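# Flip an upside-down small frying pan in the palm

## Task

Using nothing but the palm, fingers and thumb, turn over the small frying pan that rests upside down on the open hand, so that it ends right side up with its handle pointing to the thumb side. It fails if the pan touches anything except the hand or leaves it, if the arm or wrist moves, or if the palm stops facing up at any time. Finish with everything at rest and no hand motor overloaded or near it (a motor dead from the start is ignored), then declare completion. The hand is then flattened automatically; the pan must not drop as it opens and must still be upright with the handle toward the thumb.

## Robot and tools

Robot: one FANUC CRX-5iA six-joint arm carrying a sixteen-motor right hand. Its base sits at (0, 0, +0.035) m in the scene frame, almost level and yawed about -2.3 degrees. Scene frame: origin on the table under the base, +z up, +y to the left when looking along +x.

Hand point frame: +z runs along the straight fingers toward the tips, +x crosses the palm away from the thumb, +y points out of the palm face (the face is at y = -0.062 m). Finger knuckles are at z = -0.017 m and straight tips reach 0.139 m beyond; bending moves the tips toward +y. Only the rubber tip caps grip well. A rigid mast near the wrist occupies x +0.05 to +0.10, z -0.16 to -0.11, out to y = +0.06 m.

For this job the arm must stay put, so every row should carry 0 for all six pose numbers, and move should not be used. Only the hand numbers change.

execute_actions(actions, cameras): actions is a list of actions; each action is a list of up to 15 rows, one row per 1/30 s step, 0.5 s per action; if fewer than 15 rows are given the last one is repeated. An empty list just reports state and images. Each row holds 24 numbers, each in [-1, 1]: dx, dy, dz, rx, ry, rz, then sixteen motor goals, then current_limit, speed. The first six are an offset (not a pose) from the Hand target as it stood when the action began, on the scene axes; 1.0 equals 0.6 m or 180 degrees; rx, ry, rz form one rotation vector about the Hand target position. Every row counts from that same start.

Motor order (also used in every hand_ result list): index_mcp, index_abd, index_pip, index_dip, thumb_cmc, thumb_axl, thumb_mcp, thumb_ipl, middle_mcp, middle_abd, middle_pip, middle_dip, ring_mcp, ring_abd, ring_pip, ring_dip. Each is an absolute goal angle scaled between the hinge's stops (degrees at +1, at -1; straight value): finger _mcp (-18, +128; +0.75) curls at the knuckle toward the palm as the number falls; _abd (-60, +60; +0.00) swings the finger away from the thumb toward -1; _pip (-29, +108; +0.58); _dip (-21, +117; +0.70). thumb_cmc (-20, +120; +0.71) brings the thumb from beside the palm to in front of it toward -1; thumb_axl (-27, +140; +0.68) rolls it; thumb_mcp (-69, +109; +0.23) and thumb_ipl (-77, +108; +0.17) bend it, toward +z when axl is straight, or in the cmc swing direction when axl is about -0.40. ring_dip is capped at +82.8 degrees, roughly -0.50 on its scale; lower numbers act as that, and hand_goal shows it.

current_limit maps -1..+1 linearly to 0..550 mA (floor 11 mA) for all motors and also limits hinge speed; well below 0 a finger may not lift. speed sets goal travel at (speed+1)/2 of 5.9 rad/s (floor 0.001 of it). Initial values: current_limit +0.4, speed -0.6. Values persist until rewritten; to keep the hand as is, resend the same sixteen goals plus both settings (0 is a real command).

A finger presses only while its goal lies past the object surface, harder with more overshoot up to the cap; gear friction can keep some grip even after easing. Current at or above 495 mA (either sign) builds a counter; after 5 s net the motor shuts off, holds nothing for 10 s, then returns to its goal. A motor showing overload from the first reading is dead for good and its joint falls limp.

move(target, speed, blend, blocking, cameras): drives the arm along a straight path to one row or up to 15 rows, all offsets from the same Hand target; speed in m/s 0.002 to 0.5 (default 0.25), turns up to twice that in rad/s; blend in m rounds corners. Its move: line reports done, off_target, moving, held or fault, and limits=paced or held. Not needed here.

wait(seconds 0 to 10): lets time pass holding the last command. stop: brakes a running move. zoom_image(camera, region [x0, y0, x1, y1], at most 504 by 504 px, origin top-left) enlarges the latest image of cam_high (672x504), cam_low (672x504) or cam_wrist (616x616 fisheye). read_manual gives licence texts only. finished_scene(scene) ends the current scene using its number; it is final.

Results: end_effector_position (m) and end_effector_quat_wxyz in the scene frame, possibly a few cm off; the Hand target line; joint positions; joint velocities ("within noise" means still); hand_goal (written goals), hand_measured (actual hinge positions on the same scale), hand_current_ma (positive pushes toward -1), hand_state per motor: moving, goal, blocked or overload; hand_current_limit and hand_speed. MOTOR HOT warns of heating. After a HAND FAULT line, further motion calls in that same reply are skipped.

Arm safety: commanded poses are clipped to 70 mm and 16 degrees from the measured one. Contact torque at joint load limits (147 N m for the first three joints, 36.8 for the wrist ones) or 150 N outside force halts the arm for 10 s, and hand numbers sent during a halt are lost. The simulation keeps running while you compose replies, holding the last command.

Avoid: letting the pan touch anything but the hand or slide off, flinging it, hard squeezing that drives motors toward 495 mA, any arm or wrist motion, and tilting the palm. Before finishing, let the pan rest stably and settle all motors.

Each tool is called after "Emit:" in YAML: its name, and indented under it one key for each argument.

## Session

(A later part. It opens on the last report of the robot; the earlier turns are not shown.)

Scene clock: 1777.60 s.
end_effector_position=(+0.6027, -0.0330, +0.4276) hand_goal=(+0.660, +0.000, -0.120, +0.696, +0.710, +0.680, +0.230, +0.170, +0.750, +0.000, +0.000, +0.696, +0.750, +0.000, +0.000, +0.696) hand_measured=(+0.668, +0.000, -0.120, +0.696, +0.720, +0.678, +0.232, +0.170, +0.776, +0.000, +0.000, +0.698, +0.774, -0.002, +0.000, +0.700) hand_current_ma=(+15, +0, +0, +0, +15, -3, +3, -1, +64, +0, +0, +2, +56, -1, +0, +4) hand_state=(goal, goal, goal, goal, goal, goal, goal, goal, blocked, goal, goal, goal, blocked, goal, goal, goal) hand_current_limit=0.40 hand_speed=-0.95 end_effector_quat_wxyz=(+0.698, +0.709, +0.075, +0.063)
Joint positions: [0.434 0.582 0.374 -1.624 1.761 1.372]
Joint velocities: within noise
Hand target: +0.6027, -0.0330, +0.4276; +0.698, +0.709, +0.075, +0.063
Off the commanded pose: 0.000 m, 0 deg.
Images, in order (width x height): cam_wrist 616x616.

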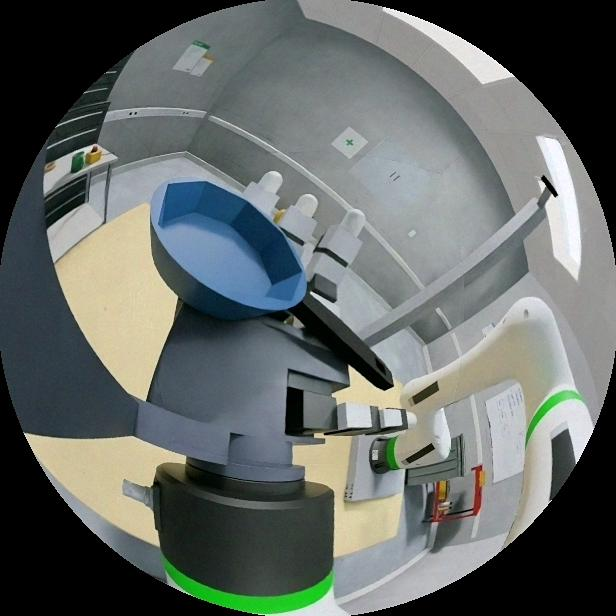

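Emit:
execute_actions:
  actions:
    - [[0,0,0,0,0,0, 0.66,0,-0.12,0.696, 0.71,0.68,0.23,0.17, 0.754,0,0.25,0.696, 0.754,0,0.25,0.696, 0.4,-0.96]]
  cameras: ["cam_wrist"]

Emit:
zoom_image:
  camera: "cam_wrist"
  region: [110, 150, 460, 460]

Scene clock: 1786.10 s.
end_effector_position=(+0.6027, -0.0330, +0.4276) hand_goal=(+0.660, +0.000, -0.120, +0.696, +0.710, +0.680, +0.230, +0.170, +0.754, +0.000, +0.250, +0.696, +0.754, +0.000, +0.250, +0.696) hand_measured=(+0.668, +0.000, -0.120, +0.696, +0.720, +0.678, +0.232, +0.170, +0.776, +0.000, +0.250, +0.698, +0.774, -0.002, +0.250, +0.700) hand_current_ma=(+15, +0, +0, +0, +15, -3, +3, -1, +52, +0, +0, +2, +44, -1, +0, +4) hand_state=(goal, goal, goal, goal, goal, goal, goal, goal, blocked, goal, goal, goal, goal, goal, goal, goal) hand_current_limit=0.40 hand_speed=-0.96 end_effector_quat_wxyz=(+0.698, +0.709, +0.075, +0.063)
Joint positions: [0.434 0.582 0.374 -1.624 1.761 1.372]
Joint velocities: within noise
Hand target: +0.6027, -0.0330, +0.4276; +0.698, +0.709, +0.075, +0.063
Off the commanded pose: 0.000 m, 0 deg.
Images, in order (width x height): cam_wrist 616x616.

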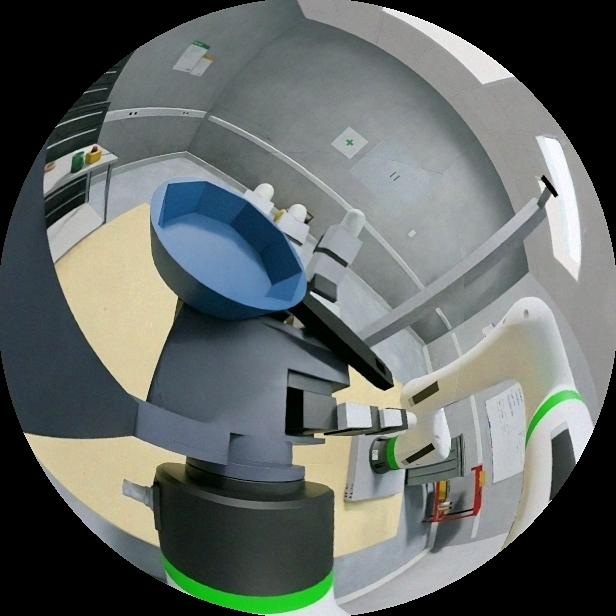

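Scaled by 1.440 from the camera's 616x616 image, which has a finer 880x880 frame.

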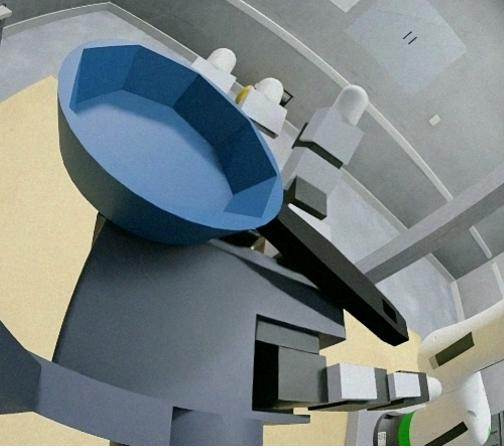

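Emit:
execute_actions:
  actions:
    - [[0,0,0,0,0,0, 0.66,0,-0.12,0.696, 0.71,0.68,0.23,0.17, 0.754,0,0.576,0.696, 0.754,0,0.576,0.696, 0.4,-0.96]]
  cameras: ["cam_wrist"]

Emit:
zoom_image:
  camera: "cam_wrist"
  region: [110, 150, 460, 460]

Emit:
zoom_image:
  camera: "cam_low"
  region: [325, 110, 425, 200]

Scene clock: 1792.73 s.
end_effector_position=(+0.6027, -0.0330, +0.4276) hand_goal=(+0.660, +0.000, -0.120, +0.696, +0.710, +0.680, +0.230, +0.170, +0.754, +0.000, +0.576, +0.696, +0.754, +0.000, +0.576, +0.696) hand_measured=(+0.668, +0.000, -0.120, +0.696, +0.720, +0.678, +0.232, +0.170, +0.776, +0.000, +0.576, +0.698, +0.774, -0.002, +0.576, +0.700) hand_current_ma=(+15, +0, +0, +0, +15, -3, +3, -1, +52, +0, +0, +2, +44, -1, +0, +4) hand_state=(goal, goal, goal, goal, goal, goal, goal, goal, blocked, goal, goal, goal, goal, goal, goal, goal) hand_current_limit=0.40 hand_speed=-0.96 end_effector_quat_wxyz=(+0.698, +0.709, +0.075, +0.063)
Joint positions: [0.434 0.582 0.374 -1.624 1.761 1.372]
Joint velocities: within noise
Hand target: +0.6027, -0.0330, +0.4276; +0.698, +0.709, +0.075, +0.063
Off the commanded pose: 0.000 m, 0 deg.
Images, in order (width x height): cam_wrist 616x616.

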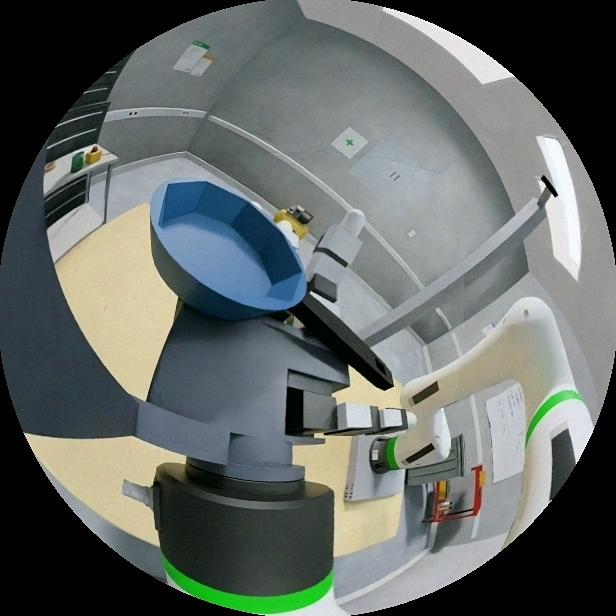

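Scaled by 1.440 from the camera's 616x616 image, which has a finer 880x880 frame.

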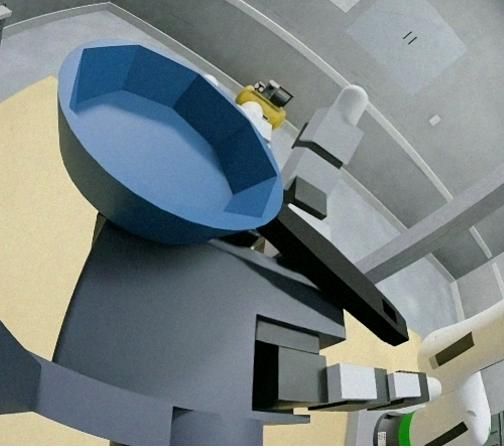

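This scene's latest camera images include none from cam_low. They are from: cam_wrist. cam_low's image comes with the result of a call that names it in "cameras".

Emit:
execute_actions:
  actions:
    - [[0,0,0,0,0,0, 0.66,0,0.576,0.696, 0.71,0.68,0.23,0.17, 0.754,0,0.576,0.696, 0.754,0,0.576,0.696, 0.4,-0.95]]
  cameras: ["cam_wrist"]

Emit:
execute_actions:
  actions:
    - [[0,0,0,0,0,0, 0.70,0,0.576,0.696, 0.71,0.68,0.23,0.17, 0.754,0,0.576,0.696, 0.754,0,0.576,0.696, 0.4,-0.97]]
  cameras: ["cam_wrist", "cam_low"]

Emit:
zoom_image:
  camera: "cam_wrist"
  region: [110, 150, 460, 460]

Emit:
zoom_image:
  camera: "cam_low"
  region: [325, 110, 425, 200]

Scene clock: 1800.03 s.
end_effector_position=(+0.6027, -0.0330, +0.4276) hand_goal=(+0.660, +0.000, +0.576, +0.696, +0.710, +0.680, +0.230, +0.170, +0.754, +0.000, +0.576, +0.696, +0.754, +0.000, +0.576, +0.696) hand_measured=(+0.670, +0.000, +0.302, +0.696, +0.720, +0.678, +0.232, +0.170, +0.776, +0.000, +0.576, +0.698, +0.774, -0.002, +0.576, +0.700) hand_current_ma=(+17, +0, -1, +0, +15, -3, +3, -1, +52, +0, +0, +2, +44, -1, +0, +4) hand_state=(goal, goal, moving, goal, goal, goal, goal, goal, blocked, goal, goal, goal, goal, goal, goal, goal) hand_current_limit=0.40 hand_speed=-0.95 end_effector_quat_wxyz=(+0.698, +0.709, +0.075, +0.063)
Joint positions: [0.434 0.582 0.374 -1.624 1.761 1.372]
Joint velocities: within noise
Hand target: +0.6027, -0.0330, +0.4276; +0.698, +0.709, +0.075, +0.063
Off the commanded pose: 0.000 m, 0 deg.
not at rest: the robot was still moving 3 seconds after this call's last action.
Images, in order (width x height): cam_wrist 616x616.

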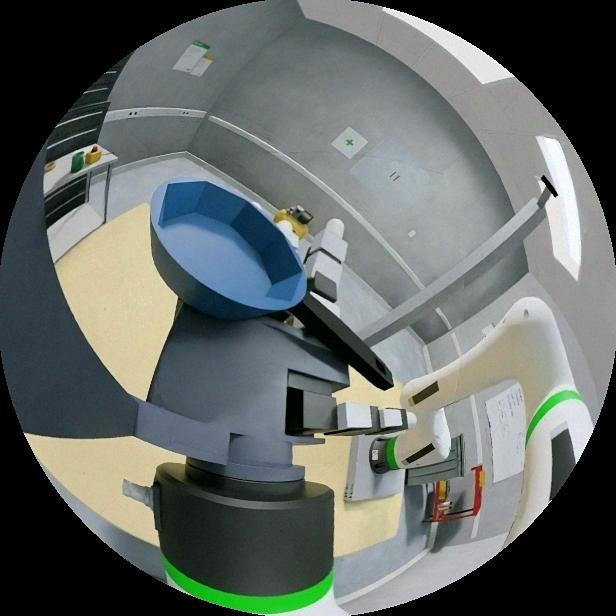

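Scene clock: 1803.53 s.
end_effector_position=(+0.6027, -0.0330, +0.4276) hand_goal=(+0.700, +0.000, +0.576, +0.696, +0.710, +0.680, +0.230, +0.170, +0.754, +0.000, +0.576, +0.696, +0.754, +0.000, +0.576, +0.696) hand_measured=(+0.710, +0.000, +0.566, +0.696, +0.720, +0.678, +0.232, +0.170, +0.776, +0.000, +0.576, +0.698, +0.774, -0.002, +0.576, +0.700) hand_current_ma=(+17, +0, +0, +0, +15, -3, +3, -1, +52, +0, +0, +2, +44, -1, +0, +4) hand_state=(goal, goal, moving, goal, goal, goal, goal, goal, blocked, goal, goal, goal, goal, goal, goal, goal) hand_current_limit=0.40 hand_speed=-0.97 end_effector_quat_wxyz=(+0.698, +0.709, +0.075, +0.063)
Joint positions: [0.434 0.582 0.374 -1.624 1.761 1.372]
Joint velocities: within noise
Hand target: +0.6027, -0.0330, +0.4276; +0.698, +0.709, +0.075, +0.063
Off the commanded pose: 0.000 m, 0 deg.
not at rest: the robot was still moving 3 seconds after this call's last action.
Images, in order (width x height): cam_low 672x504, cam_wrist 616x616.

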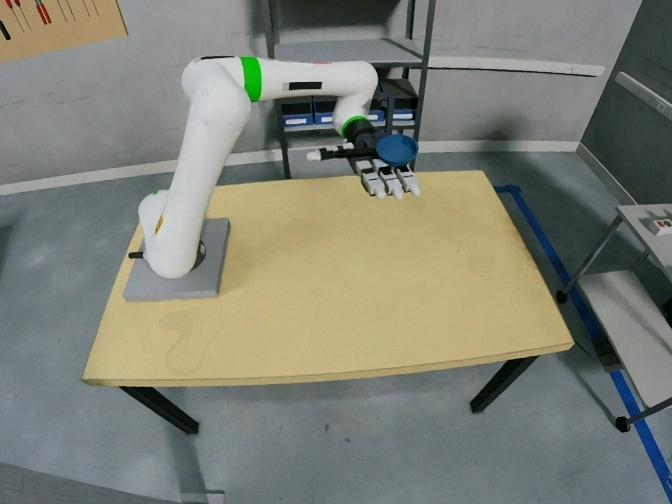

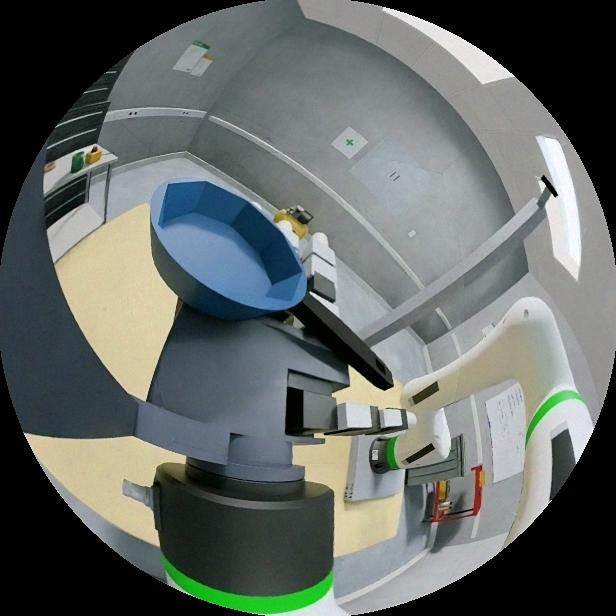

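Scaled by 1.440 from the camera's 616x616 image, which has a finer 880x880 frame.

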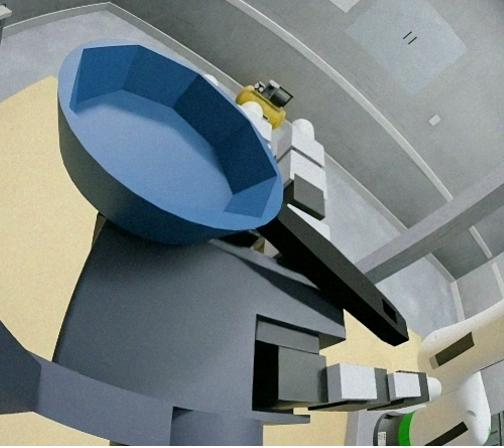

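Scaled by 5.040 from the camera's 672x504 image, which has a finer 960x720 frame.

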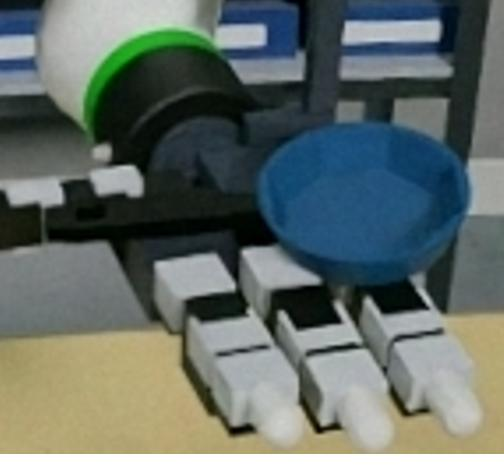

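Emit:
execute_actions:
  actions:
    - [[0,0,0,0,0,0, 0.754,0,0.576,0.696, 0.714,0.677,0.225,0.167, 0.754,0,0.576,0.696, 0.754,0,0.576,0.696, 0.4,-0.97]]
  cameras: ["cam_wrist", "cam_low"]

Emit:
zoom_image:
  camera: "cam_wrist"
  region: [110, 150, 460, 460]

Emit:
zoom_image:
  camera: "cam_low"
  region: [325, 110, 425, 200]

Scene clock: 1808.20 s.
end_effector_position=(+0.6027, -0.0330, +0.4276) hand_goal=(+0.754, +0.000, +0.576, +0.696, +0.714, +0.678, +0.226, +0.168, +0.754, +0.000, +0.576, +0.696, +0.754, +0.000, +0.576, +0.696) hand_measured=(+0.764, +0.000, +0.576, +0.696, +0.724, +0.678, +0.228, +0.170, +0.776, +0.000, +0.576, +0.698, +0.774, -0.002, +0.576, +0.700) hand_current_ma=(+17, +0, +0, +0, +15, +0, +3, +2, +52, +0, +0, +2, +44, -1, +0, +4) hand_state=(goal, goal, goal, goal, goal, goal, goal, goal, blocked, goal, goal, goal, goal, goal, goal, goal) hand_current_limit=0.40 hand_speed=-0.97 end_effector_quat_wxyz=(+0.698, +0.709, +0.075, +0.063)
Joint positions: [0.434 0.582 0.374 -1.624 1.761 1.372]
Joint velocities: within noise
Hand target: +0.6027, -0.0330, +0.4276; +0.698, +0.709, +0.075, +0.063
Off the commanded pose: 0.000 m, 0 deg.
Images, in order (width x height): cam_low 672x504, cam_wrist 616x616.

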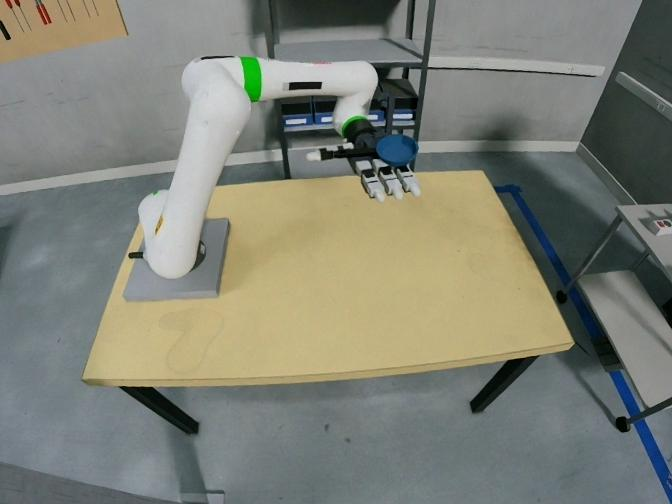

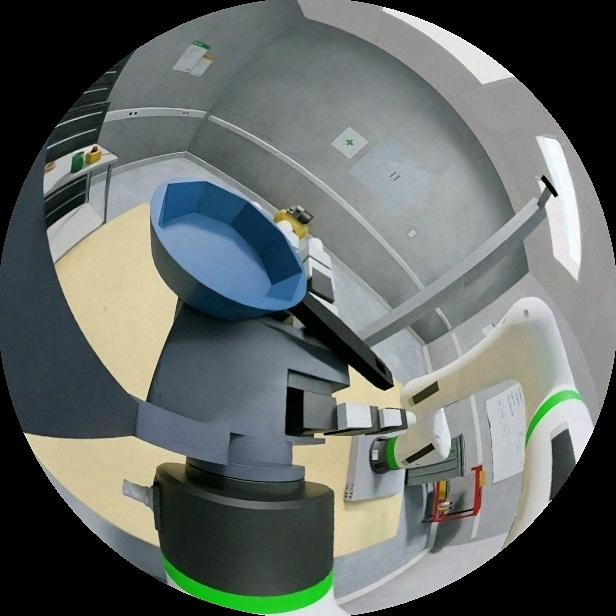

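Scaled by 1.440 from the camera's 616x616 image, which has a finer 880x880 frame.

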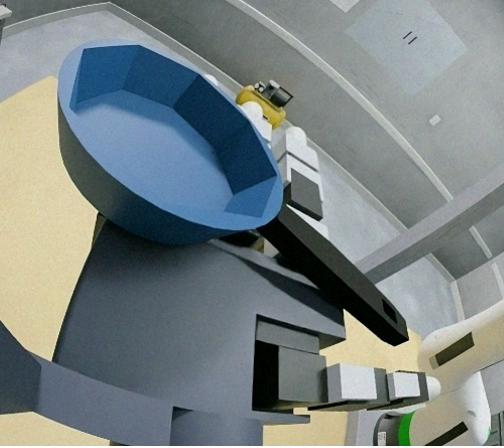

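Scaled by 5.040 from the camera's 672x504 image, which has a finer 960x720 frame.

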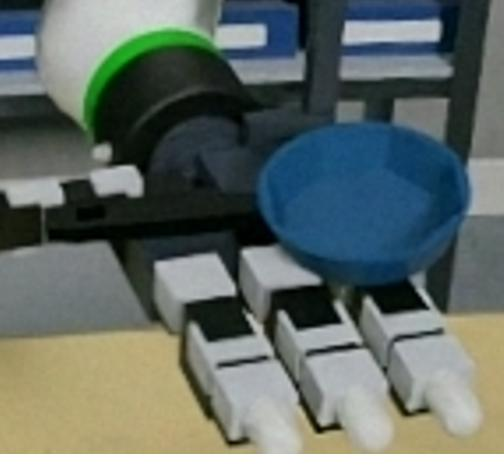

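Emit:
finished_scene:
  scene: 1

The scene is finished: the task was done.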